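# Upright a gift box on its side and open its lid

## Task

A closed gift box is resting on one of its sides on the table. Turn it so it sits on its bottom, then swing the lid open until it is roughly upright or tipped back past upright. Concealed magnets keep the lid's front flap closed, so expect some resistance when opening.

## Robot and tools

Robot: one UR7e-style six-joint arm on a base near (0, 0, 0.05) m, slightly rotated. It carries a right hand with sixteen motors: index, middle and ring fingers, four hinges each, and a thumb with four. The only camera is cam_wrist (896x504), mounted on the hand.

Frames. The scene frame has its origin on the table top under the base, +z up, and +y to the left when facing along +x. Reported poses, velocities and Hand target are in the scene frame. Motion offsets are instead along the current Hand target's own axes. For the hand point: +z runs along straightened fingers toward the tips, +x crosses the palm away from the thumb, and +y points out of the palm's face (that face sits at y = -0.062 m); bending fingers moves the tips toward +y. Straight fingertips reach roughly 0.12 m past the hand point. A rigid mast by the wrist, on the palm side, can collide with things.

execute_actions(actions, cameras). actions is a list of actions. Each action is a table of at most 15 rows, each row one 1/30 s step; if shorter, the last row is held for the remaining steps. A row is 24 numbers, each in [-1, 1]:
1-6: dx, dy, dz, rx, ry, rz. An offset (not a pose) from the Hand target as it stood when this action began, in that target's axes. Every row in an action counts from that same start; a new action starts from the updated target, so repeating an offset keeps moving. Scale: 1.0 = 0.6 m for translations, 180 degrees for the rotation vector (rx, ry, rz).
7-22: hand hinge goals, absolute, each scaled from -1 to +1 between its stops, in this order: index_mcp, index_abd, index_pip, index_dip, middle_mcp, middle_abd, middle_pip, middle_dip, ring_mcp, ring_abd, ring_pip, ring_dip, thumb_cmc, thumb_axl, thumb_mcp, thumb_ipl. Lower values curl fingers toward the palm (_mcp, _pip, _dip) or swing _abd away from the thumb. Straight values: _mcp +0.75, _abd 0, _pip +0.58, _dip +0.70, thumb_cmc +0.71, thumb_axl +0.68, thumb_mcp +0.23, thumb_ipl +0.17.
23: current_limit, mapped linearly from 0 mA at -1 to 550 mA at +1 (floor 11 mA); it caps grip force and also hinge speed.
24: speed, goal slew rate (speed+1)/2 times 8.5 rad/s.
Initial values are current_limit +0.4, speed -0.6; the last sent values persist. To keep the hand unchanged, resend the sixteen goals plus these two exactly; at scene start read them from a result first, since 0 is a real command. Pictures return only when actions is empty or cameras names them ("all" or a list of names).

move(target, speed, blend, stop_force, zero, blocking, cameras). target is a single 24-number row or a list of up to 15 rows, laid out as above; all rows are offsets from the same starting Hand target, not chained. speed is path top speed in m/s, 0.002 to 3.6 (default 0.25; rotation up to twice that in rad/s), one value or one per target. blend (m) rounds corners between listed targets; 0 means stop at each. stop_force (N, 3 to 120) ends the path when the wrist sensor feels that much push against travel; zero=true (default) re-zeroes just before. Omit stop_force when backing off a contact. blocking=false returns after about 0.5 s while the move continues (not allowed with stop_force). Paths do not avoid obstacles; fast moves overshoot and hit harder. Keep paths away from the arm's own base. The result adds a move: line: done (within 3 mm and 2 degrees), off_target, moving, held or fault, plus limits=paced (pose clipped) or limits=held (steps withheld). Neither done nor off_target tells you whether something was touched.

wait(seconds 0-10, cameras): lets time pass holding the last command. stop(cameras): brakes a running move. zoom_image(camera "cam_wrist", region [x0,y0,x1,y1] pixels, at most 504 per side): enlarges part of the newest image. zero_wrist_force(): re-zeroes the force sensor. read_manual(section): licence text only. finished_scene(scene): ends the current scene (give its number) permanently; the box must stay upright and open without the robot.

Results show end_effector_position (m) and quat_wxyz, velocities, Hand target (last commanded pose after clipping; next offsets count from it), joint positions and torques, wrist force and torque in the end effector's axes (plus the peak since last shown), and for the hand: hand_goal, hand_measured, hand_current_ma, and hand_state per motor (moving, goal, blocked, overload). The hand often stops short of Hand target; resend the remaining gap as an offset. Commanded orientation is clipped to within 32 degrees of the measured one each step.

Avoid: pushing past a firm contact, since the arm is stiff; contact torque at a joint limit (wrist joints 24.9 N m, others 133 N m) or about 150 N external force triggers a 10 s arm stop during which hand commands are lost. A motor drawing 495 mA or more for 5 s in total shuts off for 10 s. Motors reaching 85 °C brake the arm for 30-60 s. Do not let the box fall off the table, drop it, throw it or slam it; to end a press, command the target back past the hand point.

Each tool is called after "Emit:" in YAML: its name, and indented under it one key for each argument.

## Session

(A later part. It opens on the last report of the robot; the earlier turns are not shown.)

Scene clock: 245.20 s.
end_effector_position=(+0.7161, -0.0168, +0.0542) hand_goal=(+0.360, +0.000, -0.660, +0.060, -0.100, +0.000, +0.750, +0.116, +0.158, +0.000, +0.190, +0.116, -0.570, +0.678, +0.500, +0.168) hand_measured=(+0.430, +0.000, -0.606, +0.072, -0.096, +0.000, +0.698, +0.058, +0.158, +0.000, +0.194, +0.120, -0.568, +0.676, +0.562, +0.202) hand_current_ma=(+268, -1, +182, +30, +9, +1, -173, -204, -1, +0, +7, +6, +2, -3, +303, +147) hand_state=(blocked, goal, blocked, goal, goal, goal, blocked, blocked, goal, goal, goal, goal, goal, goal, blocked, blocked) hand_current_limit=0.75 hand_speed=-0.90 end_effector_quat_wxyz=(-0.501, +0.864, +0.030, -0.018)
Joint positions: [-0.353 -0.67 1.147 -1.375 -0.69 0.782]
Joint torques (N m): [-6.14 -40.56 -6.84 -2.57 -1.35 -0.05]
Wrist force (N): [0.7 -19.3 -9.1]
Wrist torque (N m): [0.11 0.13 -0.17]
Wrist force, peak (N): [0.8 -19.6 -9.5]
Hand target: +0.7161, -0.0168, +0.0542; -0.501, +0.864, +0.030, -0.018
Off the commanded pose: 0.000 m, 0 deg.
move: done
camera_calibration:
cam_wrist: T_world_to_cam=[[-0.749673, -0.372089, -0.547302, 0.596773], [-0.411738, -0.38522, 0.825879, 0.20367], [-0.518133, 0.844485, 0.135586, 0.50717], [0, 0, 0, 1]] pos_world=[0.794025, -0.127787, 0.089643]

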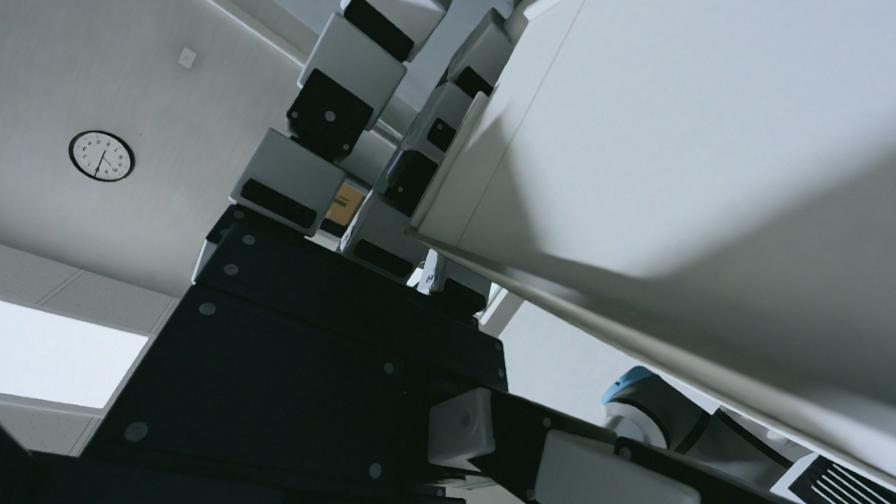

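Emit:
move:
  target:
    - [0,0,0,0,0,0,0.37,0,-0.76,0.04,-0.1,0,0.75,0.116,0.157,0,0.189,0.116,-0.571,0.678,0.5,0.168,0.8,-0.93]
  speed: 0.02
  cameras: ["cam_wrist"]

Scene clock: 246.30 s.
end_effector_position=(+0.7161, -0.0168, +0.0542) hand_goal=(+0.370, +0.000, -0.760, +0.040, -0.100, +0.000, +0.750, +0.116, +0.158, +0.000, +0.190, +0.116, -0.570, +0.678, +0.500, +0.168) hand_measured=(+0.438, +0.000, -0.648, +0.072, -0.096, +0.000, +0.698, +0.058, +0.158, +0.000, +0.194, +0.120, -0.570, +0.676, +0.566, +0.202) hand_current_ma=(+259, -1, +441, +99, +9, +1, -173, -204, -1, +0, +7, +6, -1, -2, +316, +153) hand_state=(blocked, goal, blocked, blocked, goal, goal, blocked, blocked, goal, goal, goal, goal, goal, goal, blocked, blocked) hand_current_limit=0.80 hand_speed=-0.93 end_effector_quat_wxyz=(-0.501, +0.864, +0.030, -0.018)
Joint positions: [-0.353 -0.67 1.147 -1.375 -0.69 0.782]
Joint torques (N m): [-5.16 -39.81 -7.03 -2.73 -1 0.19]
Wrist force (N): [0.6 -18.0 -9.6]
Wrist torque (N m): [0.17 0.11 -0.20]
Wrist force, peak (N): [0.9 -19.7 -9.4]
Hand target: +0.7161, -0.0168, +0.0542; -0.501, +0.864, +0.030, -0.018
Off the commanded pose: 0.000 m, 0 deg.
move: done
camera_calibration:
cam_wrist: T_world_to_cam=[[-0.749673, -0.372089, -0.547302, 0.596773], [-0.411738, -0.38522, 0.825879, 0.20367], [-0.518133, 0.844485, 0.135586, 0.50717], [0, 0, 0, 1]] pos_world=[0.794025, -0.127787, 0.089643]

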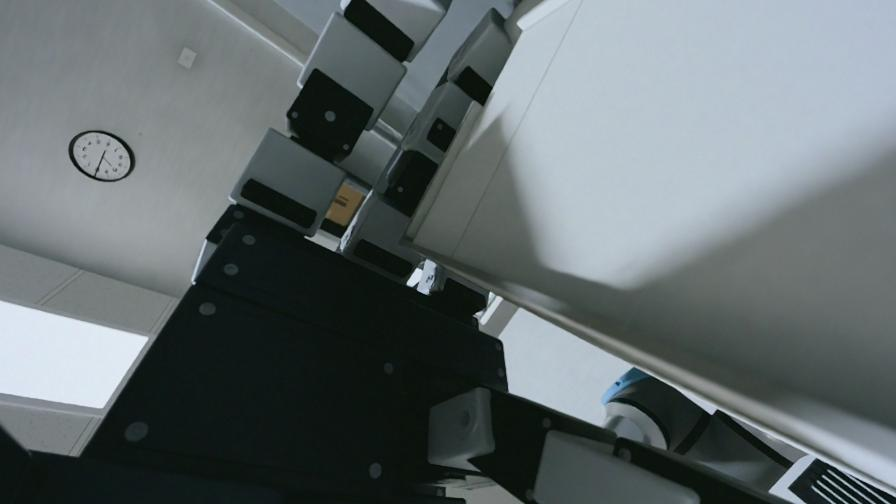

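Emit:
move:
  target:
    - [0,0,0,0,0,0,0.37,0,-0.76,0.04,-0.11,0,0.35,0.06,0.157,0,0.189,0.116,-0.571,0.678,0.53,0.168,0.75,-0.9]
    - [0,-0.0253,-0.037,0.0556,0,0,0.37,0,-0.76,0.04,-0.11,0,0.35,0.06,0.157,0,0.189,0.116,-0.571,0.678,0.53,0.168,0.75,-0.9]
  speed: 0.03
  cameras: ["cam_wrist"]

Scene clock: 258.40 s.
end_effector_position=(+0.7169, -0.0284, +0.0784) hand_goal=(+0.370, +0.000, -0.760, +0.040, -0.110, +0.000, +0.350, +0.060, +0.158, +0.000, +0.190, +0.116, -0.570, +0.678, +0.530, +0.168) hand_measured=(+0.436, +0.000, -0.716, +0.048, -0.110, +0.000, +0.354, +0.060, +0.156, +0.000, +0.192, +0.120, -0.570, +0.678, +0.588, +0.202) hand_current_ma=(+249, -1, +143, +17, +1, +0, +7, +0, -3, +0, +5, +6, +0, -2, +279, +153) hand_state=(blocked, goal, blocked, goal, goal, goal, goal, goal, goal, goal, goal, goal, goal, goal, blocked, blocked) hand_current_limit=0.75 hand_speed=-0.90 end_effector_quat_wxyz=(-0.575, +0.818, +0.029, -0.021)
Joint positions: [-0.401 -0.604 0.982 -1.006 -0.617 0.547]
Joint torques (N m): [-8.55 -51.2 -25 0.8 2.38 -1.59]
Wrist force (N): [0.0 -2.5 -3.8]
Wrist torque (N m): [-0.27 0.03 0.25]
Wrist force, peak (N): [0.7 -18.6 -10.3]
Hand target: +0.7169, -0.0285, +0.0784; -0.575, +0.817, +0.029, -0.021
Off the commanded pose: 0.000 m, 0 deg.
move: done
camera_calibration:
cam_wrist: T_world_to_cam=[[-0.756759, -0.272397, -0.594235, 0.617902], [-0.402117, -0.522717, 0.751711, 0.174514], [-0.51538, 0.807816, 0.286035, 0.49931], [0, 0, 0, 1]] pos_world=[0.795113, -0.143815, 0.0931748]

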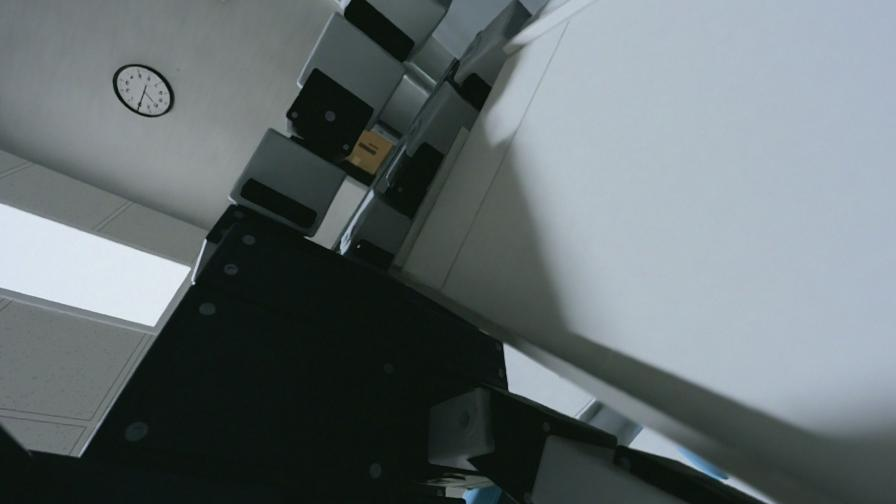

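Emit:
move:
  target:
    - [0,-0.0253,-0.037,0.0556,0,0,0.37,0,-0.76,0.04,-0.11,0,0.35,0.06,0.157,0,0.189,0.116,-0.571,0.678,0.5,0.168,0.75,-0.9]
    - [0,-0.044,-0.0778,0.1111,0,0,0.37,0,-0.76,0.04,-0.11,0,0.35,0.06,0.157,0,0.189,0.116,-0.571,0.678,0.5,0.168,0.75,-0.9]
    - [0,-0.0552,-0.1212,0.1667,0,0,0.37,0,-0.76,0.04,-0.11,0,0.35,0.06,0.157,0,0.189,0.116,-0.571,0.678,0.5,0.168,0.75,-0.9]
  speed: 0.06
  blend: [0.004,0.004,0]
  cameras: ["cam_wrist"]

Scene clock: 264.17 s.
end_effector_position=(+0.7197, -0.0850, +0.1340) hand_goal=(+0.370, +0.000, -0.760, +0.040, -0.110, +0.000, +0.350, +0.060, +0.158, +0.000, +0.190, +0.116, -0.570, +0.678, +0.500, +0.168) hand_measured=(+0.432, +0.004, -0.746, +0.034, -0.112, +0.000, +0.352, +0.060, +0.152, +0.000, +0.192, +0.118, -0.588, +0.682, +0.576, +0.210) hand_current_ma=(+235, +5, +37, -14, -6, +0, +4, +0, -12, +0, +3, +5, -53, +11, +387, +196) hand_state=(blocked, goal, goal, goal, goal, goal, goal, goal, goal, goal, goal, goal, goal, goal, blocked, blocked) hand_current_limit=0.75 hand_speed=-0.90 end_effector_quat_wxyz=(+0.742, -0.670, -0.004, -0.012)
Joint positions: [-0.531 -0.108 0.035 0.255 -0.573 -0.166]
Joint torques (N m): [-6.8 -60.48 -26.21 2.75 1.42 -1.46]
Wrist force (N): [0.6 0.8 -3.4]
Wrist torque (N m): [0.17 0.03 0.13]
Wrist force, peak (N): [1.5 -14.5 -3.0]
Hand target: +0.7210, -0.0855, +0.1342; +0.767, -0.641, -0.022, +0.027
Off the commanded pose: 0.001 m, 7 deg.
elbow stopped short: the move would have taken joint 3 (elbow) straighter than the controller allows.
move: off_target
camera_calibration:
cam_wrist: T_world_to_cam=[[-0.758907, 0.0689962, -0.647533, 0.675376], [-0.457952, -0.763493, 0.455366, 0.163713], [-0.462969, 0.64212, 0.611018, 0.435246], [0, 0, 0, 1]] pos_world=[0.789026, -0.201084, 0.0968362]

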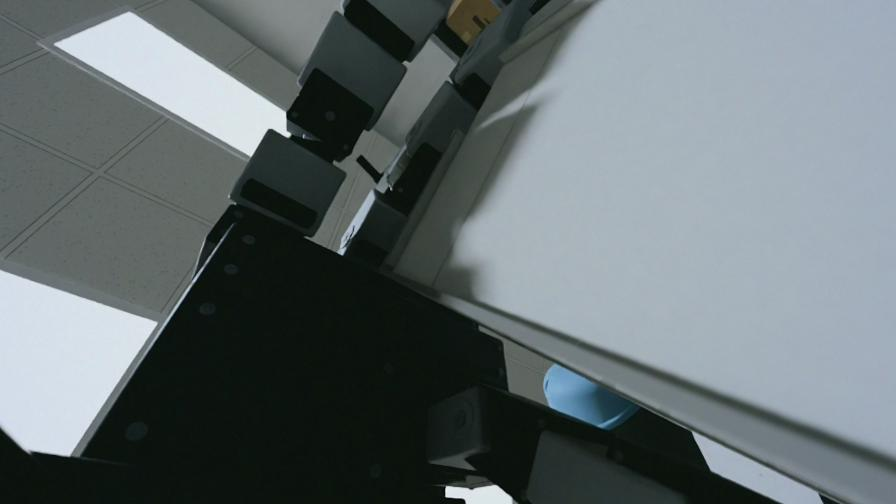

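Emit:
move:
  target: [-0.1,0.0116,0.0657,0,0,0,0.37,0,-0.76,0.04,-0.11,0,0.35,0.06,0.157,0,0.189,0.116,-0.571,0.678,0.5,0.168,0.75,-0.9]
  speed: 0.05
  cameras: ["cam_wrist"]

Scene clock: 266.97 s.
end_effector_position=(+0.6584, -0.0499, +0.1344) hand_goal=(+0.370, +0.000, -0.760, +0.040, -0.110, +0.000, +0.350, +0.060, +0.158, +0.000, +0.190, +0.116, -0.570, +0.678, +0.500, +0.168) hand_measured=(+0.416, +0.004, -0.800, -0.006, -0.114, +0.000, +0.352, +0.060, +0.152, +0.000, +0.192, +0.118, -0.646, +0.704, +0.614, +0.210) hand_current_ma=(+168, +5, -130, -150, -7, +0, +3, +0, -13, +0, +3, +5, -287, +100, +481, +196) hand_state=(blocked, goal, blocked, blocked, goal, goal, goal, goal, goal, goal, goal, goal, blocked, blocked, blocked, blocked) hand_current_limit=0.75 hand_speed=-0.90 end_effector_quat_wxyz=(+0.767, -0.641, -0.022, +0.027)
Joint positions: [-0.523 -0.377 0.644 0.026 -0.658 -0.223]
Joint torques (N m): [4.71 -60.78 -2.74 -1.37 -1.69 -1.61]
Wrist force (N): [3.1 -15.9 -2.3]
Wrist torque (N m): [-1.61 -0.23 0.20]
Wrist force, peak (N): [3.4 -17.2 -2.9]
Hand target: +0.6583, -0.0499, +0.1344; +0.767, -0.641, -0.022, +0.027
Off the commanded pose: 0.000 m, 0 deg.
move: done
camera_calibration:
cam_wrist: T_world_to_cam=[[-0.779882, 0.0536981, -0.623619, 0.636406], [-0.380546, -0.831708, 0.404285, 0.114743], [-0.49696, 0.552611, 0.669069, 0.394171], [0, 0, 0, 1]] pos_world=[0.735874, -0.156564, 0.0867591]

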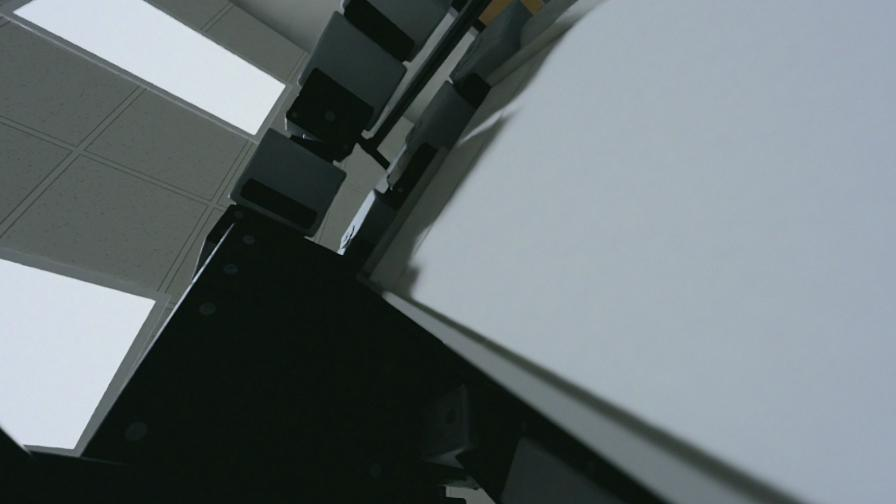

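Emit:
move:
  target:
    - [0,-0.0127,-0.0185,0.0278,0,0,0.4,0,-0.76,0.04,-0.11,0,0.35,0.06,0.157,0,0.189,0.116,-0.571,0.678,0.64,0.168,0.6,-0.9]
    - [0,-0.0253,-0.037,0.0556,0,0,0.4,0,-0.76,0.04,-0.11,0,0.35,0.06,0.157,0,0.189,0.116,-0.571,0.678,0.64,0.168,0.6,-0.9]
    - [0,-0.044,-0.0778,0.1111,0,0,0.4,0,-0.76,0.04,-0.11,0,0.35,0.06,0.157,0,0.189,0.116,-0.571,0.678,0.64,0.168,0.6,-0.9]
  speed: 0.05
  blend: [0.003,0.004,0]
  cameras: ["cam_wrist"]

Scene clock: 275.33 s.
end_effector_position=(+0.6602, -0.0996, +0.1521) hand_goal=(+0.400, +0.000, -0.760, +0.040, -0.110, +0.000, +0.350, +0.060, +0.158, +0.000, +0.190, +0.116, -0.570, +0.678, +0.640, +0.168) hand_measured=(+0.448, +0.014, -0.824, -0.036, -0.116, +0.000, +0.352, +0.060, +0.150, +0.000, +0.190, +0.118, -0.610, +0.694, +0.664, +0.180) hand_current_ma=(+173, +31, -229, -281, -13, +0, +2, +0, -17, +0, +1, +5, -132, +56, +95, +44) hand_state=(blocked, goal, blocked, blocked, goal, goal, goal, goal, goal, goal, goal, goal, blocked, goal, blocked, goal) hand_current_limit=0.60 hand_speed=-0.90 end_effector_quat_wxyz=(+0.856, -0.516, +0.005, -0.004)
Joint positions: [-0.597 0.014 0.035 0.684 -0.768 -0.559]
Joint torques (N m): [-6.48 -55.74 -23.26 2.89 -1.87 -1.59]
Wrist force (N): [0.9 -5.5 -1.3]
Wrist torque (N m): [-0.20 0.14 0.22]
Wrist force, peak (N): [3.4 -16.4 -2.6]
Hand target: +0.6619, -0.1004, +0.1521; +0.867, -0.498, -0.017, +0.031
Off the commanded pose: 0.002 m, 5 deg.
elbow stopped short: the move would have taken joint 3 (elbow) straighter than the controller allows.
move: off_target
camera_calibration:
cam_wrist: T_world_to_cam=[[-0.772134, 0.301724, -0.559261, 0.661451], [-0.449144, -0.881711, 0.144415, 0.146743], [-0.449533, 0.362696, 0.816316, 0.338058], [0, 0, 0, 1]] pos_world=[0.728605, -0.192803, 0.0727693]

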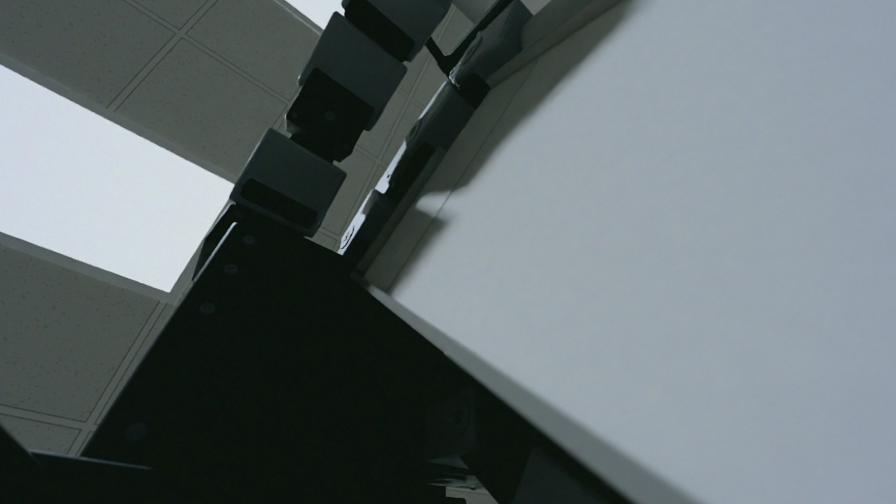

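Emit:
move:
  target:
    - [0,0,0,0,0,0,0.6,0,-0.4,0.3,0.4,0,0.4,0.3,0.4,0,0.3,0.3,-0.571,0.678,0.62,0.168,0.4,-0.92]
    - [0,0,0,0,0,0,0.754,0,0.4,0.6,0.754,0,0.4,0.6,0.754,0,0.4,0.6,-0.571,0.678,0.62,0.168,0.4,-0.9]
  speed: 0.03
  cameras: ["cam_wrist"]

Scene clock: 281.63 s.
end_effector_position=(+0.6602, -0.0996, +0.1521) hand_goal=(+0.754, +0.000, +0.400, +0.600, +0.754, +0.000, +0.400, +0.600, +0.754, +0.000, +0.400, +0.600, -0.570, +0.678, +0.620, +0.168) hand_measured=(+0.732, -0.004, +0.392, +0.596, +0.734, +0.000, +0.394, +0.596, +0.734, +0.000, +0.392, +0.596, -0.580, +0.682, +0.632, +0.174) hand_current_ma=(-65, -6, -21, -8, -58, +0, -14, -6, -63, +0, -18, -6, -25, +11, +38, +20) hand_state=(blocked, goal, goal, goal, goal, goal, goal, goal, blocked, goal, goal, goal, goal, goal, goal, goal) hand_current_limit=0.40 hand_speed=-0.90 end_effector_quat_wxyz=(+0.857, -0.516, +0.005, -0.004)
Joint positions: [-0.597 0.014 0.035 0.685 -0.768 -0.56]
Joint torques (N m): [-5.51 -76.22 -20.05 3.73 0.39 0.68]
Wrist force (N): [-0.3 1.8 -4.6]
Wrist torque (N m): [0.25 0.19 0.14]
Wrist force, peak (N): [0.2 -7.2 -1.5]
Hand target: +0.6619, -0.1004, +0.1521; +0.867, -0.498, -0.017, +0.031
Off the commanded pose: 0.002 m, 5 deg.
elbow stopped short: the move would have taken joint 3 (elbow) straighter than the controller allows.
move: off_target; target 2's new numbers were sent with the hand 0.002 m and 5 deg from that target
camera_calibration:
cam_wrist: T_world_to_cam=[[-0.772069, 0.302409, -0.55898, 0.661382], [-0.449466, -0.881641, 0.143838, 0.147002], [-0.449322, 0.362295, 0.81661, 0.337843], [0, 0, 0, 1]] pos_world=[0.728505, -0.192803, 0.0726693]

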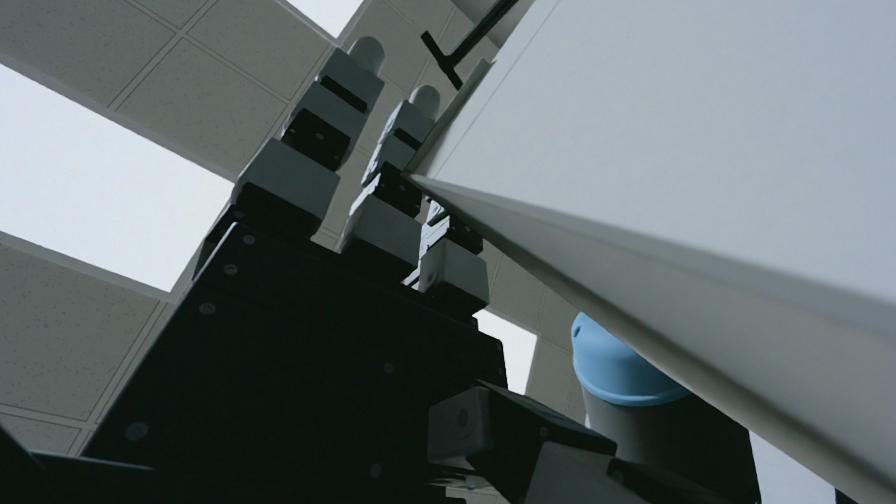

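Emit:
move:
  target:
    - [0.006,-0.1027,0.1555,0,0,0,0.754,0,0.4,0.6,0.754,0,0.4,0.6,0.754,0,0.4,0.6,-0.571,0.678,0.75,0.168,0.4,-0.8]
    - [0.057,-0.1248,0.1837,-0.772,0,0,0.754,0,0.5,0.6,0.754,0,0.5,0.6,0.754,0,0.5,0.6,0.3,0.678,0.5,0.168,0.4,-0.4]
  speed: [0.08,0.5]
  cameras: ["cam_wrist"]

Scene clock: 292.70 s.
end_effector_position=(+0.6921, -0.0406, +0.2722) hand_goal=(+0.754, +0.000, +0.500, +0.600, +0.754, +0.000, +0.500, +0.600, +0.754, +0.000, +0.500, +0.600, +0.300, +0.678, +0.500, +0.168) hand_measured=(+0.754, -0.004, +0.498, +0.598, +0.754, +0.000, +0.498, +0.598, +0.754, +0.000, +0.498, +0.598, +0.300, +0.680, +0.498, +0.168) hand_current_ma=(+0, -6, -4, -6, +0, +0, -3, -4, +0, +0, -4, -4, +1, +3, -3, +2) hand_state=(goal, goal, goal, goal, goal, goal, goal, goal, goal, goal, goal, goal, goal, goal, goal, goal) hand_current_limit=0.40 hand_speed=-0.40 end_effector_quat_wxyz=(+0.163, +0.986, +0.035, +0.005)
Joint positions: [0.02 -0.996 1.299 -1.895 -1.898 1.47]
Joint torques (N m): [4.92 -58.93 -10.54 -3.72 -2.1 -1.46]
Wrist force (N): [1.5 0.3 -0.5]
Wrist torque (N m): [0.13 -0.10 0.19]
Wrist force, peak (N): [-0.7 2.3 -5.2]
Hand target: +0.6921, -0.0406, +0.2722; +0.163, +0.986, +0.035, +0.005
Off the commanded pose: 0.000 m, 0 deg.
elbow stopped short: the move would have taken joint 3 (elbow) straighter than the controller allows.
move: done; limits=paced
camera_calibration:
cam_wrist: T_world_to_cam=[[-0.729198, -0.651936, 0.207965, 0.458129], [-0.489499, 0.70931, 0.507217, 0.189453], [-0.478185, 0.268063, -0.83635, 0.698811], [0, 0, 0, 1]] pos_world=[0.760965, -0.023035, 0.393082]

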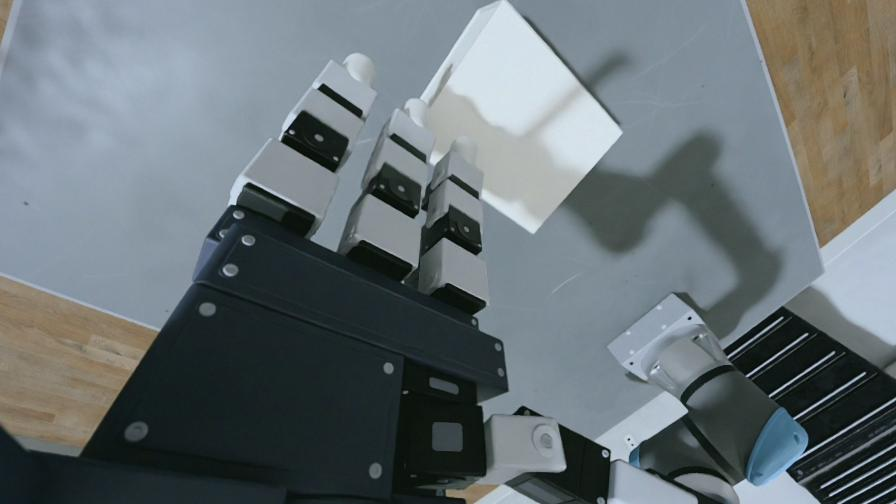

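Emit:
move:
  target:
    - [-0.0637,-0.2298,0.0482,0.4389,0,0,0.157,0,0.189,0.116,0.157,0,0.189,0.116,0.157,0,0.189,0.116,-0.571,0.678,0.787,0.168,0.4,-0.3]
    - [-0.063,-0.2773,0.2887,0.4389,0,0,0.157,0,0.189,0.116,0.157,0,0.189,0.116,0.157,0,0.189,0.116,-0.571,0.678,0.787,0.168,0.4,-0.4]
    - [-0.0615,-0.2097,0.312,0.4389,0,0,0.157,0,0.189,0.116,0.157,0,0.189,0.116,0.157,0,0.189,0.116,-0.571,0.678,0.787,0.168,0.4,-0.4]
  speed: [0.35,0.15,0.04]
  cameras: ["cam_wrist"]

Emit:
zoom_image:
  camera: "cam_wrist"
  region: [400, 0, 700, 200]

Scene clock: 301.60 s.
end_effector_position=(+0.6509, +0.0159, +0.0546) hand_goal=(+0.158, +0.000, +0.190, +0.116, +0.158, +0.000, +0.190, +0.116, +0.158, +0.000, +0.190, +0.116, -0.570, +0.678, +0.788, +0.168) hand_measured=(+0.158, -0.004, +0.194, +0.118, +0.158, +0.000, +0.194, +0.118, +0.158, +0.000, +0.194, +0.120, -0.568, +0.676, +0.780, +0.164) hand_current_ma=(+1, -5, +8, +6, +0, +0, +7, +5, -1, +0, +7, +6, +4, -3, -22, -9) hand_state=(goal, goal, goal, goal, goal, goal, goal, goal, goal, goal, goal, goal, goal, goal, goal, goal) hand_current_limit=0.40 hand_speed=-0.40 end_effector_quat_wxyz=(-0.502, +0.864, +0.030, -0.018)
Joint positions: [-0.346 -0.821 1.438 -1.52 -0.685 0.79]
Joint torques (N m): [-7.07 -46.26 -25.81 0.13 -0.55 -1.17]
Wrist force (N): [1.1 1.4 -2.4]
Wrist torque (N m): [0.47 -0.03 0.24]
Wrist force, peak (N): [0.3 3.0 -2.6]
Hand target: +0.6509, +0.0158, +0.0546; -0.502, +0.864, +0.030, -0.018
Off the commanded pose: 0.000 m, 0 deg.
move: done
camera_calibration:
cam_wrist: T_world_to_cam=[[-0.74974, -0.371615, -0.547533, 0.560303], [-0.411637, -0.385937, 0.825596, 0.189019], [-0.518116, 0.844367, 0.136382, 0.445721], [0, 0, 0, 1]] pos_world=[0.728825, -0.0951859, 0.0899424]

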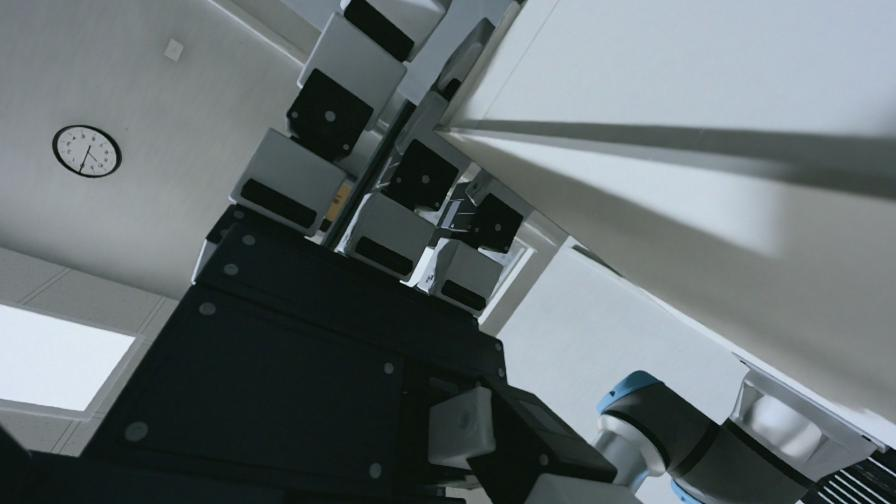

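Scaled by 1.680.

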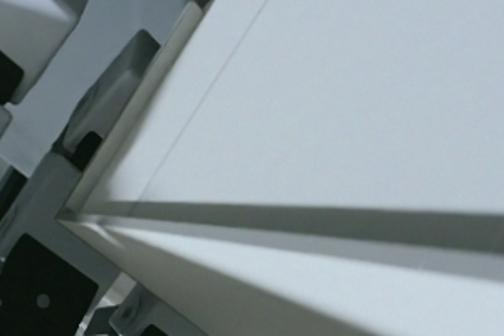

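Emit:
move:
  target:
    - [0,0.0025,-0.0043,0,0,0,0.157,0,0.189,0.116,0.157,0,0.189,0.116,0.157,0,0.189,0.116,-0.571,0.678,0.42,0.168,0.2,-0.7]
    - [0,0.0025,-0.0043,0,0,0,0.1,0,0.2,0.116,0.1,0,0.2,0.116,0.157,0,0.189,0.116,-0.571,0.678,0.45,0.168,0.4,-0.9]
    - [0,0.0025,-0.0043,0,0,0,0.2,0,-0.1,0.116,0.2,0,-0.1,0.116,0.157,0,0.189,0.116,-0.571,0.678,0.5,0.168,0.5,-0.93]
    - [0,0.0025,-0.0043,0,0,0,0.3,0,-0.4,0.14,0.3,0,-0.4,0.14,0.157,0,0.189,0.116,-0.571,0.678,0.52,0.168,0.5,-0.93]
  speed: 0.02
  cameras: ["cam_wrist"]

Scene clock: 306.23 s.
end_effector_position=(+0.6511, +0.0128, +0.0546) hand_goal=(+0.300, +0.000, -0.400, +0.140, +0.300, +0.000, -0.400, +0.140, +0.158, +0.000, +0.190, +0.116, -0.570, +0.678, +0.520, +0.168) hand_measured=(+0.328, -0.004, -0.344, +0.148, +0.318, +0.000, -0.350, +0.148, +0.158, +0.000, +0.194, +0.120, -0.566, +0.676, +0.556, +0.190) hand_current_ma=(+93, -5, +196, +20, +56, +0, +168, +20, -1, +0, +7, +6, +7, -3, +159, +87) hand_state=(blocked, goal, blocked, goal, goal, goal, blocked, goal, goal, goal, goal, goal, goal, goal, blocked, blocked) hand_current_limit=0.50 hand_speed=-0.93 end_effector_quat_wxyz=(-0.502, +0.864, +0.030, -0.018)
Joint positions: [-0.35 -0.819 1.434 -1.514 -0.688 0.785]
Joint torques (N m): [2.3 -58.78 -23.41 0.15 2.37 -0.11]
Wrist force (N): [1.1 1.4 -2.2]
Wrist torque (N m): [0.28 -0.06 0.26]
Wrist force, peak (N): [1.4 -3.6 -3.8]
Hand target: +0.6511, +0.0128, +0.0546; -0.502, +0.864, +0.030, -0.018
Off the commanded pose: 0.000 m, 0 deg.
move: done
camera_calibration:
cam_wrist: T_world_to_cam=[[-0.749726, -0.3716, -0.547563, 0.559295], [-0.411664, -0.38595, 0.825576, 0.187926], [-0.518116, 0.844367, 0.136382, 0.448442], [0, 0, 0, 1]] pos_world=[0.729025, -0.0982859, 0.0899425]

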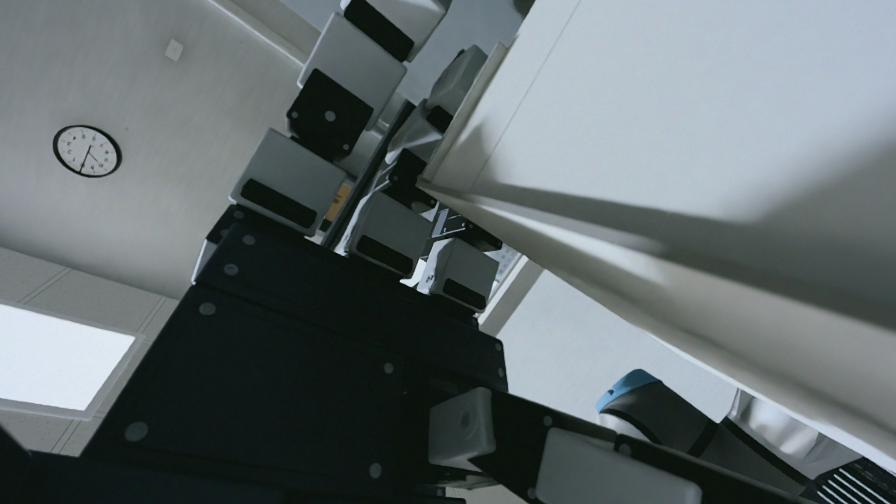

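Emit:
move:
  target:
    - [0,0,0,0,0,0,0.36,0,-0.64,0.08,0.36,0,-0.64,0.08,0.157,0,0.189,0.116,-0.571,0.678,0.54,0.168,0.5,-0.93]
    - [0,-0.0253,-0.037,0.0556,0,0,0.36,0,-0.64,0.08,0.36,0,-0.64,0.08,0.157,0,0.189,0.116,-0.571,0.678,0.54,0.168,0.5,-0.93]
    - [0,-0.044,-0.0778,0.1111,0,0,0.36,0,-0.64,0.08,0.36,0,-0.64,0.08,0.157,0,0.189,0.116,-0.571,0.678,0.54,0.168,0.5,-0.93]
    - [0,-0.0552,-0.1212,0.1667,0,0,0.36,0,-0.64,0.08,0.36,0,-0.64,0.08,0.157,0,0.189,0.116,-0.571,0.678,0.54,0.168,0.5,-0.93]
    - [0,-0.0575,-0.1883,0.25,0,0,0.36,0,-0.64,0.08,0.36,0,-0.64,0.08,0.157,0,0.189,0.116,-0.571,0.678,0.54,0.168,0.5,-0.93]
  speed: 0.06
  blend: [0,0.004,0.004,0.004,0]
  cameras: ["cam_wrist"]

Scene clock: 315.63 s.
end_effector_position=(+0.6569, -0.0680, +0.1405) hand_goal=(+0.360, +0.000, -0.640, +0.080, +0.360, +0.000, -0.640, +0.080, +0.158, +0.000, +0.190, +0.116, -0.570, +0.678, +0.540, +0.168) hand_measured=(+0.428, -0.002, -0.668, +0.034, +0.404, -0.006, -0.694, +0.024, +0.152, +0.000, +0.192, +0.118, -0.550, +0.672, +0.658, +0.204) hand_current_ma=(+260, -2, -82, -153, +153, -9, -184, -194, -15, +0, +2, +5, +58, -19, +412, +162) hand_state=(blocked, goal, blocked, blocked, blocked, goal, blocked, blocked, goal, goal, goal, goal, blocked, goal, blocked, blocked) hand_current_limit=0.50 hand_speed=-0.93 end_effector_quat_wxyz=(+0.794, -0.607, -0.021, +0.028)
Joint positions: [-0.548 -0.278 0.491 0.204 -0.704 -0.314]
Joint torques (N m): [-8.94 -37.46 -20.07 -2.33 -0.08 -2.7]
Wrist force (N): [-3.8 -31.1 8.3]
Wrist torque (N m): [-2.36 0.40 0.25]
Wrist force, peak (N): [-3.1 -33.1 8.3]
Hand target: +0.6569, -0.0680, +0.1405; +0.794, -0.606, -0.021, +0.028
Off the commanded pose: 0.000 m, 0 deg.
move: done
camera_calibration:
cam_wrist: T_world_to_cam=[[-0.783694, 0.107868, -0.611709, 0.644576], [-0.378367, -0.863913, 0.332405, 0.103133], [-0.492607, 0.491954, 0.717857, 0.385489], [0, 0, 0, 1]] pos_world=[0.734067, -0.170075, 0.0832848]

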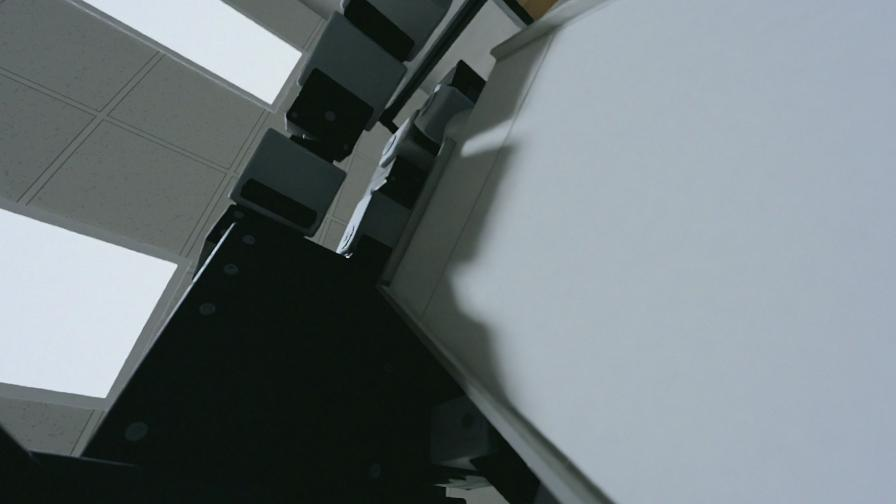

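Emit:
move:
  target:
    - [0,-0.0193,0.0052,0,0,0,0.38,0,-0.64,0.08,0.38,0,-0.64,0.08,0.157,0,0.189,0.116,-0.571,0.678,0.62,0.168,0.5,-0.9]
    - [0,-0.0446,-0.0318,0.0556,0,0,0.38,0,-0.64,0.08,0.38,0,-0.64,0.08,0.157,0,0.189,0.116,-0.571,0.678,0.66,0.168,0.5,-0.93]
    - [0,-0.0633,-0.0726,0.1111,0,0,0.38,0,-0.64,0.08,0.38,0,-0.64,0.08,0.157,0,0.189,0.116,-0.571,0.678,0.66,0.168,0.5,-0.93]
  speed: 0.05
  blend: [0.002,0.004,0]
  cameras: ["cam_wrist"]

Scene clock: 321.63 s.
end_effector_position=(+0.6588, -0.1191, +0.1657) hand_goal=(+0.380, +0.000, -0.640, +0.080, +0.380, +0.000, -0.640, +0.080, +0.158, +0.000, +0.190, +0.116, -0.570, +0.678, +0.660, +0.168) hand_measured=(+0.386, +0.000, -0.666, +0.054, +0.404, -0.002, -0.636, +0.076, +0.150, +0.000, +0.190, +0.118, -0.574, +0.680, +0.658, +0.170) hand_current_ma=(+14, +1, -79, -79, +77, -3, +7, -6, -17, +0, +1, +5, -7, +4, -8, +4) hand_state=(goal, goal, blocked, blocked, blocked, goal, goal, goal, goal, goal, goal, goal, goal, goal, goal, goal) hand_current_limit=0.50 hand_speed=-0.93 end_effector_quat_wxyz=(+0.873, -0.485, +0.027, -0.030)
Joint positions: [-0.63 0.028 0.035 0.782 -0.777 -0.643]
Joint torques (N m): [-7.58 -56.93 -23.57 2.88 -1.95 -1.28]
Wrist force (N): [1.3 -4.0 -0.5]
Wrist torque (N m): [0.10 0.07 0.17]
Wrist force, peak (N): [-3.4 -31.6 8.3]
Hand target: +0.6606, -0.1199, +0.1657; +0.888, -0.459, -0.016, +0.032
Off the commanded pose: 0.002 m, 9 deg.
elbow stopped short: the move would have taken joint 3 (elbow) straighter than the controller allows.
move: off_target; blend cut to 0 m at target 2
camera_calibration:
cam_wrist: T_world_to_cam=[[-0.754892, 0.391683, -0.526045, 0.667632], [-0.506584, -0.857649, 0.088375, 0.176987], [-0.416547, 0.333199, 0.845853, 0.303141], [0, 0, 0, 1]] pos_world=[0.719921, -0.210714, 0.0791501]

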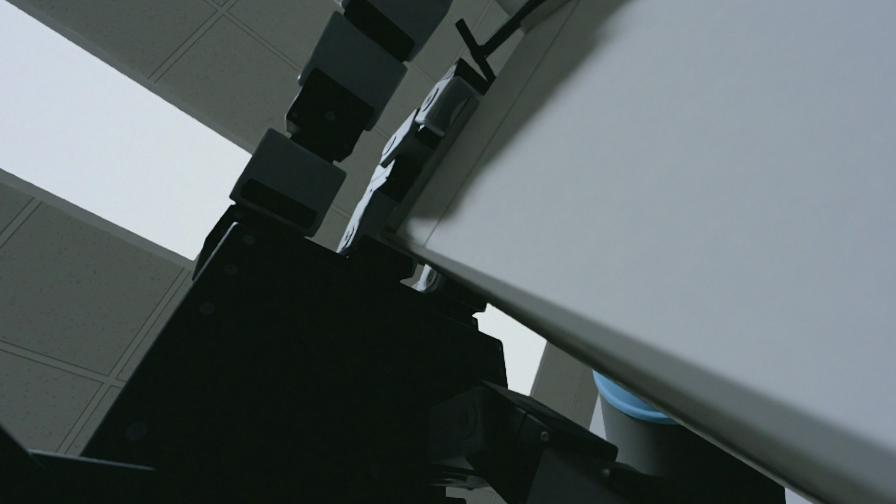

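Emit:
move:
  target:
    - [0,0,0,0,0,0,0.28,0,-0.64,0.08,0.28,0,-0.64,0.08,0.157,0,0.189,0.116,-0.571,0.678,0.66,0.168,0.4,-0.93]
    - [0,0,0,0,0,0,0.2,0,-0.66,0.08,0.2,0,-0.66,0.08,0.157,0,0.189,0.116,-0.571,0.678,0.66,0.168,0.4,-0.93]
  speed: 0.05
  cameras: ["cam_wrist"]

Scene clock: 324.03 s.
end_effector_position=(+0.6588, -0.1191, +0.1658) hand_goal=(+0.200, +0.000, -0.660, +0.080, +0.200, +0.000, -0.660, +0.080, +0.158, +0.000, +0.190, +0.116, -0.570, +0.678, +0.660, +0.168) hand_measured=(+0.266, +0.006, -0.718, +0.020, +0.314, +0.004, -0.704, +0.034, +0.150, +0.000, +0.190, +0.118, -0.572, +0.680, +0.670, +0.172) hand_current_ma=(+251, +11, -198, -210, +385, +6, -141, -153, -18, +0, +1, +5, -5, +3, +34, +14) hand_state=(blocked, goal, blocked, blocked, blocked, goal, blocked, blocked, goal, goal, goal, goal, goal, goal, goal, goal) hand_current_limit=0.40 hand_speed=-0.93 end_effector_quat_wxyz=(+0.873, -0.485, +0.027, -0.030)
Joint positions: [-0.631 0.028 0.035 0.783 -0.777 -0.643]
Joint torques (N m): [-7.91 -56.32 -21.15 -2.22 1.46 -1.02]
Wrist force (N): [4.1 -15.7 5.6]
Wrist torque (N m): [-0.57 -0.06 0.07]
Wrist force, peak (N): [4.8 -15.7 5.8]
Hand target: +0.6588, -0.1191, +0.1657; +0.873, -0.485, +0.027, -0.030 (not the last commanded pose)
Off the commanded pose: 0.002 m, 9 deg.
elbow stopped short: the move would have taken joint 3 (elbow) straighter than the controller allows.
move: off_target; target 2's new numbers were sent with the hand 0.002 m and 9 deg from that target
camera_calibration:
cam_wrist: T_world_to_cam=[[-0.754888, 0.391906, -0.525884, 0.667611], [-0.506665, -0.857622, 0.0881724, 0.177076], [-0.416455, 0.333008, 0.845974, 0.30311], [0, 0, 0, 1]] pos_world=[0.719921, -0.210714, 0.0790499]

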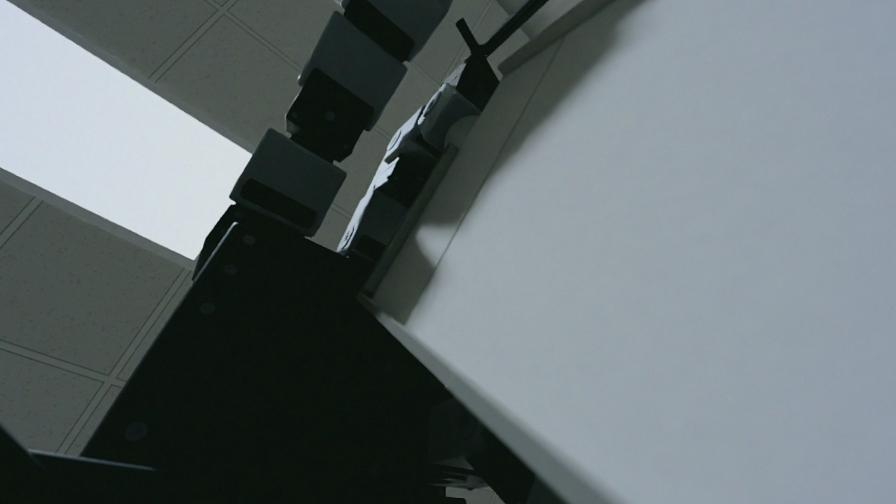

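Emit:
move:
  target:
    - [0,0,0,0,0,0,0.45,0,-0.66,0.08,0.45,0,-0.66,0.08,0.3,0,0.189,0.116,-0.571,0.678,0.66,0.168,0.3,-0.93]
    - [0,0,0,0,0,0,0.754,0,-0.5,0.08,0.754,0,-0.5,0.08,0.754,0,0.189,0.116,-0.571,0.678,0.66,0.168,0.3,-0.9]
    - [0,0,0,0,0,0,0.754,0,0.4,0.5,0.754,0,0.4,0.5,0.754,0,0.4,0.5,-0.571,0.678,0.66,0.168,0.3,-0.8]
  speed: 0.05
  cameras: ["cam_wrist"]

Scene clock: 330.03 s.
end_effector_position=(+0.6588, -0.1191, +0.1657) hand_goal=(+0.754, +0.000, +0.400, +0.500, +0.754, +0.000, +0.400, +0.500, +0.754, +0.000, +0.400, +0.500, -0.570, +0.678, +0.660, +0.168) hand_measured=(+0.734, +0.002, +0.392, +0.496, +0.736, +0.000, +0.392, +0.496, +0.734, +0.000, +0.392, +0.496, -0.572, +0.680, +0.662, +0.170) hand_current_ma=(-59, +1, -20, -8, -52, +1, -17, -6, -60, +0, -18, -6, -5, +4, +3, +4) hand_state=(goal, goal, goal, goal, goal, goal, goal, goal, goal, goal, goal, goal, goal, goal, goal, goal) hand_current_limit=0.30 hand_speed=-0.80 end_effector_quat_wxyz=(+0.873, -0.485, +0.027, -0.030)
Joint positions: [-0.631 0.028 0.035 0.783 -0.777 -0.643]
Joint torques (N m): [-1.56 -74.43 -9.61 3.82 -2.28 0.46]
Wrist force (N): [-0.4 1.9 -4.8]
Wrist torque (N m): [0.31 0.17 0.13]
Wrist force, peak (N): [4.1 -15.9 5.8]
Hand target: +0.6588, -0.1191, +0.1657; +0.873, -0.485, +0.027, -0.030
Off the commanded pose: 0.000 m, 0 deg.
elbow stopped short: the move would have taken joint 3 (elbow) straighter than the controller allows.
move: done
camera_calibration:
cam_wrist: T_world_to_cam=[[-0.754888, 0.391906, -0.525884, 0.667611], [-0.506665, -0.857622, 0.0881724, 0.177076], [-0.416455, 0.333008, 0.845974, 0.30311], [0, 0, 0, 1]] pos_world=[0.719921, -0.210714, 0.0790499]

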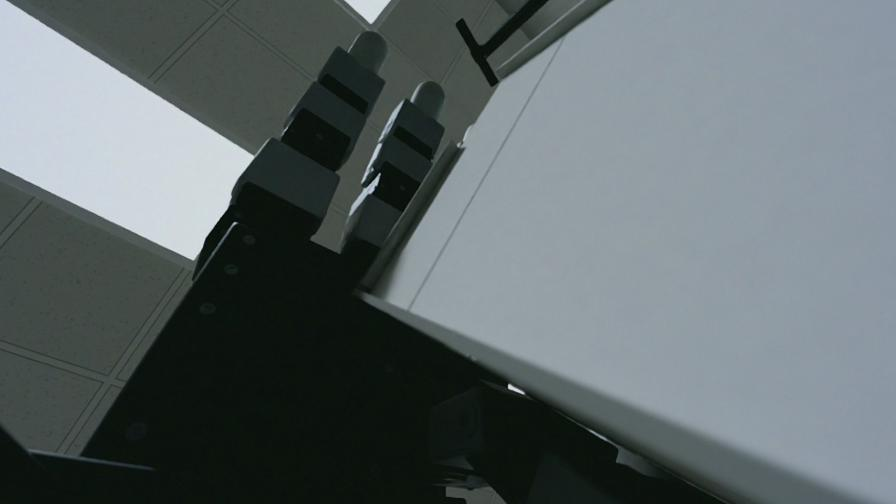

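Emit:
move:
  target:
    - [0,0,0,0,0,0,0.754,0,0.4,0.5,0.754,0,0.4,0.5,0.754,0,0.4,0.5,-0.571,0.678,0.95,0.168,0.3,-0.94]
    - [0,0,0,0,0,0,0.754,0,0.4,0.5,0.754,0,0.4,0.5,0.754,0,0.4,0.5,0.6,0.678,0.95,0.168,0.3,-0.9]
  speed: 0.05
  cameras: ["cam_wrist"]

Scene clock: 336.77 s.
end_effector_position=(+0.6588, -0.1191, +0.1657) hand_goal=(+0.754, +0.000, +0.400, +0.500, +0.754, +0.000, +0.400, +0.500, +0.754, +0.000, +0.400, +0.500, +0.600, +0.678, +0.950, +0.168) hand_measured=(+0.734, +0.002, +0.392, +0.496, +0.736, +0.000, +0.392, +0.496, +0.734, +0.000, +0.392, +0.496, +0.586, +0.680, +0.948, +0.170) hand_current_ma=(-59, +1, -20, -8, -52, +1, -17, -6, -60, +0, -18, -6, -38, +4, -3, +3) hand_state=(goal, goal, goal, goal, goal, goal, goal, goal, goal, goal, goal, goal, goal, goal, goal, goal) hand_current_limit=0.30 hand_speed=-0.90 end_effector_quat_wxyz=(+0.873, -0.485, +0.027, -0.030)
Joint positions: [-0.631 0.028 0.035 0.783 -0.777 -0.643]
Joint torques (N m): [3.47 -73.59 -10.8 2.73 -2.16 0.66]
Wrist force (N): [-0.3 2.1 -4.7]
Wrist torque (N m): [0.37 0.15 0.11]
Wrist force, peak (N): [-0.3 2.0 -5.0]
Hand target: +0.6588, -0.1191, +0.1657; +0.873, -0.485, +0.027, -0.030
Off the commanded pose: 0.000 m, 0 deg.
move: done
camera_calibration:
cam_wrist: T_world_to_cam=[[-0.754888, 0.391906, -0.525884, 0.667611], [-0.506665, -0.857622, 0.0881724, 0.177076], [-0.416455, 0.333008, 0.845974, 0.30311], [0, 0, 0, 1]] pos_world=[0.719921, -0.210714, 0.0790499]

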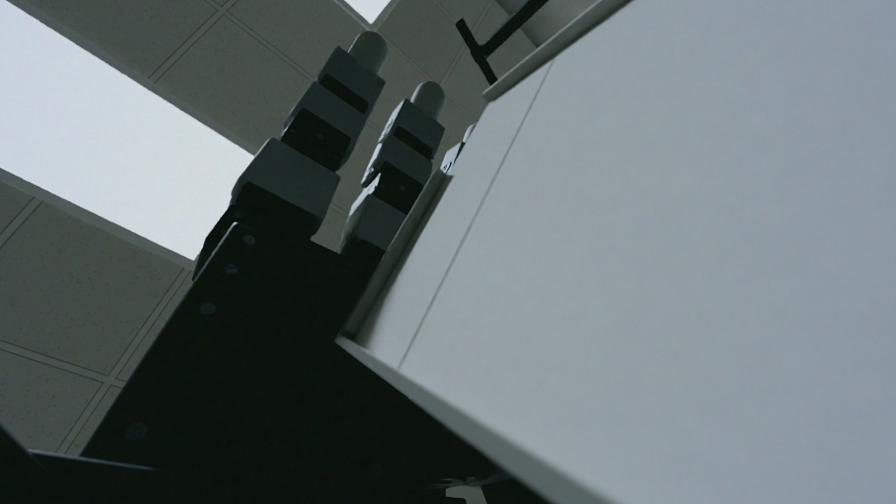

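Emit:
move:
  target:
    - [-0.001,-0.1049,0.084,0,0,0,0.754,0,0.4,0.5,0.754,0,0.4,0.5,0.754,0,0.4,0.5,0.6,0.678,0.95,0.168,0.4,-0.5]
    - [-0.1187,-0.1608,0.0068,-0.1198,-0.0476,0.0181,-0.068,0,0.065,0.334,-0.068,0,0.065,0.334,-0.068,0,0.065,0.334,-0.571,0.678,0.4,0.168,0.5,-0.5]
    - [-0.1187,-0.0983,-0.0317,-0.1198,-0.0476,0.0181,-0.068,0,0.065,0.334,-0.068,0,0.065,0.334,-0.068,0,0.065,0.334,-0.571,0.678,0.4,0.168,0.5,-0.5]
  speed: [0.1,0.25,0.08]
  cameras: ["cam_wrist"]

Scene clock: 346.67 s.
end_effector_position=(+0.5848, -0.1606, +0.2073) hand_goal=(-0.068, +0.000, +0.066, +0.334, -0.068, +0.000, +0.066, +0.334, -0.068, +0.000, +0.066, +0.334, -0.570, +0.678, +0.400, +0.168) hand_measured=(-0.072, +0.002, +0.068, +0.336, -0.072, +0.000, +0.068, +0.336, -0.072, +0.000, +0.068, +0.336, -0.568, +0.680, +0.402, +0.170) hand_current_ma=(-10, +1, +2, +6, -8, +1, +2, +4, -9, +0, +2, +4, +3, +4, +4, +3) hand_state=(goal, goal, goal, goal, goal, goal, goal, goal, goal, goal, goal, goal, goal, goal, goal, goal) hand_current_limit=0.50 hand_speed=-0.50 end_effector_quat_wxyz=(+0.767, -0.640, -0.019, +0.036)
Joint positions: [-0.7 -0.502 0.7 0.046 -0.834 -0.137]
Joint torques (N m): [-7.46 -54.8 -7.25 0.16 1.46 1.33]
Wrist force (N): [0.0 2.3 -4.1]
Wrist torque (N m): [0.46 0.15 0.01]
Wrist force, peak (N): [-0.3 2.5 -5.2]
Hand target: +0.5848, -0.1606, +0.2071; +0.767, -0.640, -0.019, +0.036
Off the commanded pose: 0.000 m, 0 deg.
move: done
camera_calibration:
cam_wrist: T_world_to_cam=[[-0.790962, 0.0474879, -0.61002, 0.633128], [-0.365905, -0.835778, 0.409376, -0.045121], [-0.490401, 0.547011, 0.678444, 0.363335], [0, 0, 0, 1]] pos_world=[0.66245, -0.266525, 0.15819]

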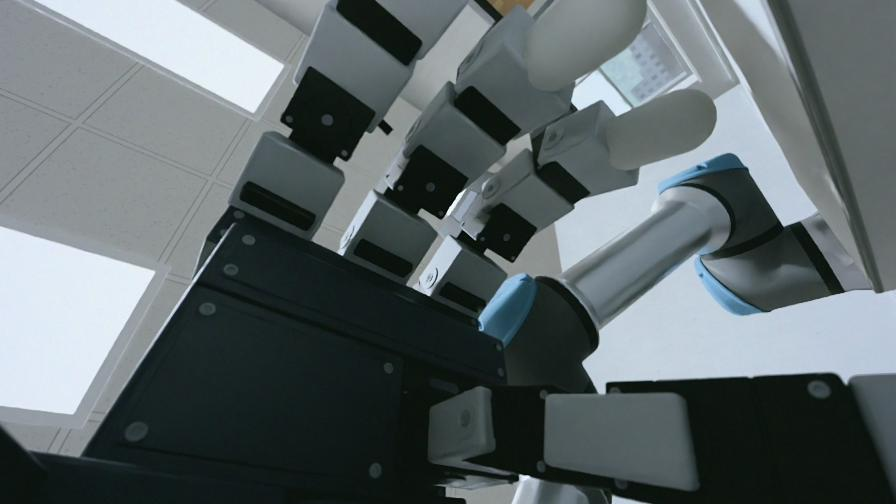

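Emit:
move:
  target: [0,0.045,-0.0079,0,0,0,-0.068,0,0.065,0.334,-0.068,0,0.065,0.334,-0.068,0,0.065,0.334,-0.571,0.678,0.337,0.168,0.5,-0.5]
  speed: 0.02
  stop_force: 4
  cameras: ["cam_wrist"]

Emit:
zoom_image:
  camera: "cam_wrist"
  region: [500, 0, 896, 300]

Scene clock: 348.90 s.
end_effector_position=(+0.5846, -0.1606, +0.1986) hand_goal=(-0.068, +0.000, +0.066, +0.334, -0.068, +0.000, +0.066, +0.334, -0.068, +0.000, +0.066, +0.334, -0.570, +0.678, +0.338, +0.168) hand_measured=(-0.072, +0.002, +0.066, +0.334, -0.072, +0.000, +0.066, +0.334, -0.066, +0.000, +0.060, +0.328, -0.568, +0.680, +0.340, +0.170) hand_current_ma=(-9, +1, +1, +1, -7, +1, +0, +0, +4, +0, -11, -12, +3, +4, +5, +3) hand_state=(goal, goal, goal, goal, goal, goal, goal, goal, goal, goal, goal, goal, goal, goal, goal, goal) hand_current_limit=0.50 hand_speed=-0.50 end_effector_quat_wxyz=(+0.767, -0.640, -0.019, +0.036)
Joint positions: [-0.7 -0.496 0.711 0.029 -0.834 -0.137]
Joint torques (N m): [-2.49 -70.51 -25.17 3.27 1.42 1.03]
Wrist force (N): [0.2 1.1 -4.0]
Wrist torque (N m): [0.44 0.12 -0.05]
Wrist force, peak (N): [0.5 -6.7 -2.7]
Hand target: +0.5846, -0.1606, +0.1986; +0.767, -0.640, -0.019, +0.036 (not the last commanded pose)
Off the commanded pose: 0.019 m, 0 deg.
move: contact
camera_calibration:
cam_wrist: T_world_to_cam=[[-0.79097, 0.047594, -0.610001, 0.627689], [-0.366026, -0.835708, 0.409411, -0.0414561], [-0.490297, 0.547108, 0.67844, 0.369043], [0, 0, 0, 1]] pos_world=[0.66225, -0.266426, 0.14949]

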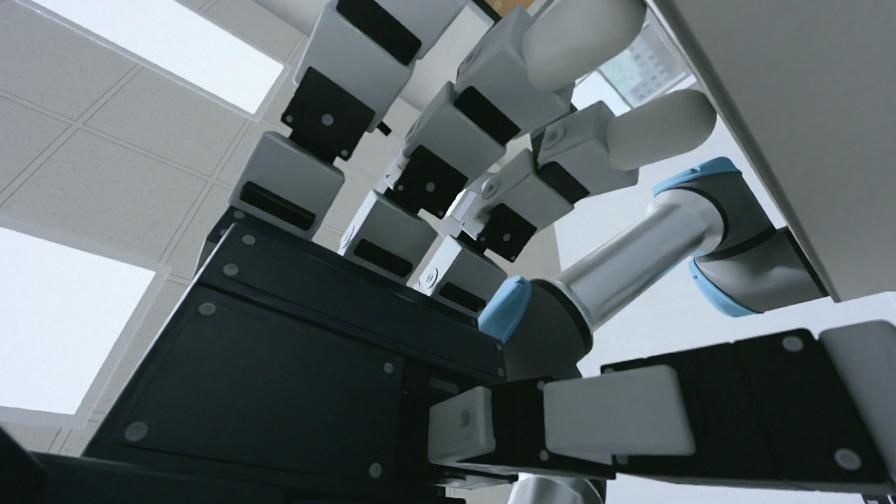

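Scaled by 1.273.

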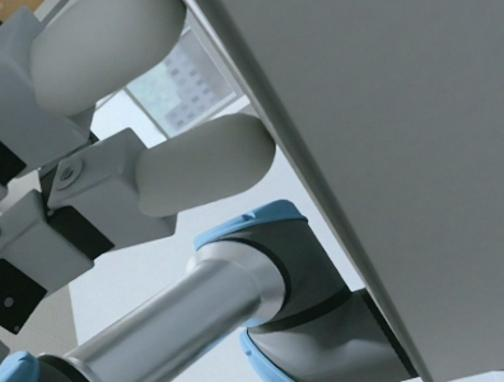

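Emit:
move:
  target:
    - [0,-0.0098,0.0017,0,0,0,-0.068,0,0.065,0.334,-0.068,0,0.065,0.334,-0.068,0,0.065,0.334,-0.571,0.678,0.337,0.168,0.5,-0.5]
    - [0,-0.0069,0.0181,0,0,0,-0.068,0,0.065,0.334,-0.068,0,0.065,0.334,-0.068,0,0.065,0.334,-0.571,0.678,0.337,0.168,0.5,-0.5]
  speed: 0.03

Emit:
move:
  target: [0,0.032,-0.0056,0,0,0,-0.068,0,0.065,0.334,-0.068,0,0.065,0.334,-0.068,0,0.065,0.334,-0.571,0.678,0.337,0.168,0.5,-0.5]
  speed: 0.015
  stop_force: 4

Scene clock: 350.97 s.
end_effector_position=(+0.5840, -0.1507, +0.2046) hand_goal=(-0.068, +0.000, +0.066, +0.334, -0.068, +0.000, +0.066, +0.334, -0.068, +0.000, +0.066, +0.334, -0.570, +0.678, +0.338, +0.168) hand_measured=(-0.072, +0.002, +0.066, +0.334, -0.072, +0.000, +0.066, +0.334, -0.072, +0.000, +0.062, +0.332, -0.568, +0.680, +0.340, +0.170) hand_current_ma=(-9, +1, +1, +1, -7, +1, +0, +0, -8, +0, -7, -5, +3, +4, +5, +3) hand_state=(goal, goal, goal, goal, goal, goal, goal, goal, goal, goal, goal, goal, goal, goal, goal, goal) hand_current_limit=0.50 hand_speed=-0.50 end_effector_quat_wxyz=(+0.767, -0.640, -0.019, +0.036)
Joint positions: [-0.69 -0.52 0.743 0.023 -0.825 -0.14]
Joint torques (N m): [6.17 -69.71 -8.02 0.42 1.52 -1.44]
Wrist force (N): [0.0 2.2 -4.2]
Wrist torque (N m): [0.46 0.15 0.11]
Wrist force, peak (N): [0.0 2.3 -4.2]
Hand target: +0.5839, -0.1507, +0.2046; +0.767, -0.640, -0.019, +0.036
Off the commanded pose: 0.000 m, 0 deg.
move: done

Scene clock: 352.57 s.
end_effector_position=(+0.5839, -0.1506, +0.1985) hand_goal=(-0.068, +0.000, +0.066, +0.334, -0.068, +0.000, +0.066, +0.334, -0.068, +0.000, +0.066, +0.334, -0.570, +0.678, +0.338, +0.168) hand_measured=(-0.072, +0.002, +0.066, +0.334, -0.072, +0.000, +0.066, +0.334, -0.066, +0.000, +0.056, +0.326, -0.568, +0.680, +0.340, +0.170) hand_current_ma=(-9, +1, +1, +1, -7, +1, +0, +0, +3, +0, -21, -20, +3, +4, +5, +3) hand_state=(goal, goal, goal, goal, goal, goal, goal, goal, goal, goal, goal, goal, goal, goal, goal, goal) hand_current_limit=0.50 hand_speed=-0.50 end_effector_quat_wxyz=(+0.767, -0.640, -0.019, +0.036)
Joint positions: [-0.69 -0.516 0.751 0.011 -0.825 -0.14]
Joint torques (N m): [2.95 -69.56 -25.37 3.13 1.27 -0.77]
Wrist force (N): [0.1 0.9 -3.9]
Wrist torque (N m): [0.44 0.13 0.03]
Wrist force, peak (N): [-0.1 -4.3 -3.3]
Hand target: +0.5839, -0.1506, +0.1985; +0.767, -0.640, -0.019, +0.036 (not the last commanded pose)
Off the commanded pose: 0.013 m, 0 deg.
move: contact


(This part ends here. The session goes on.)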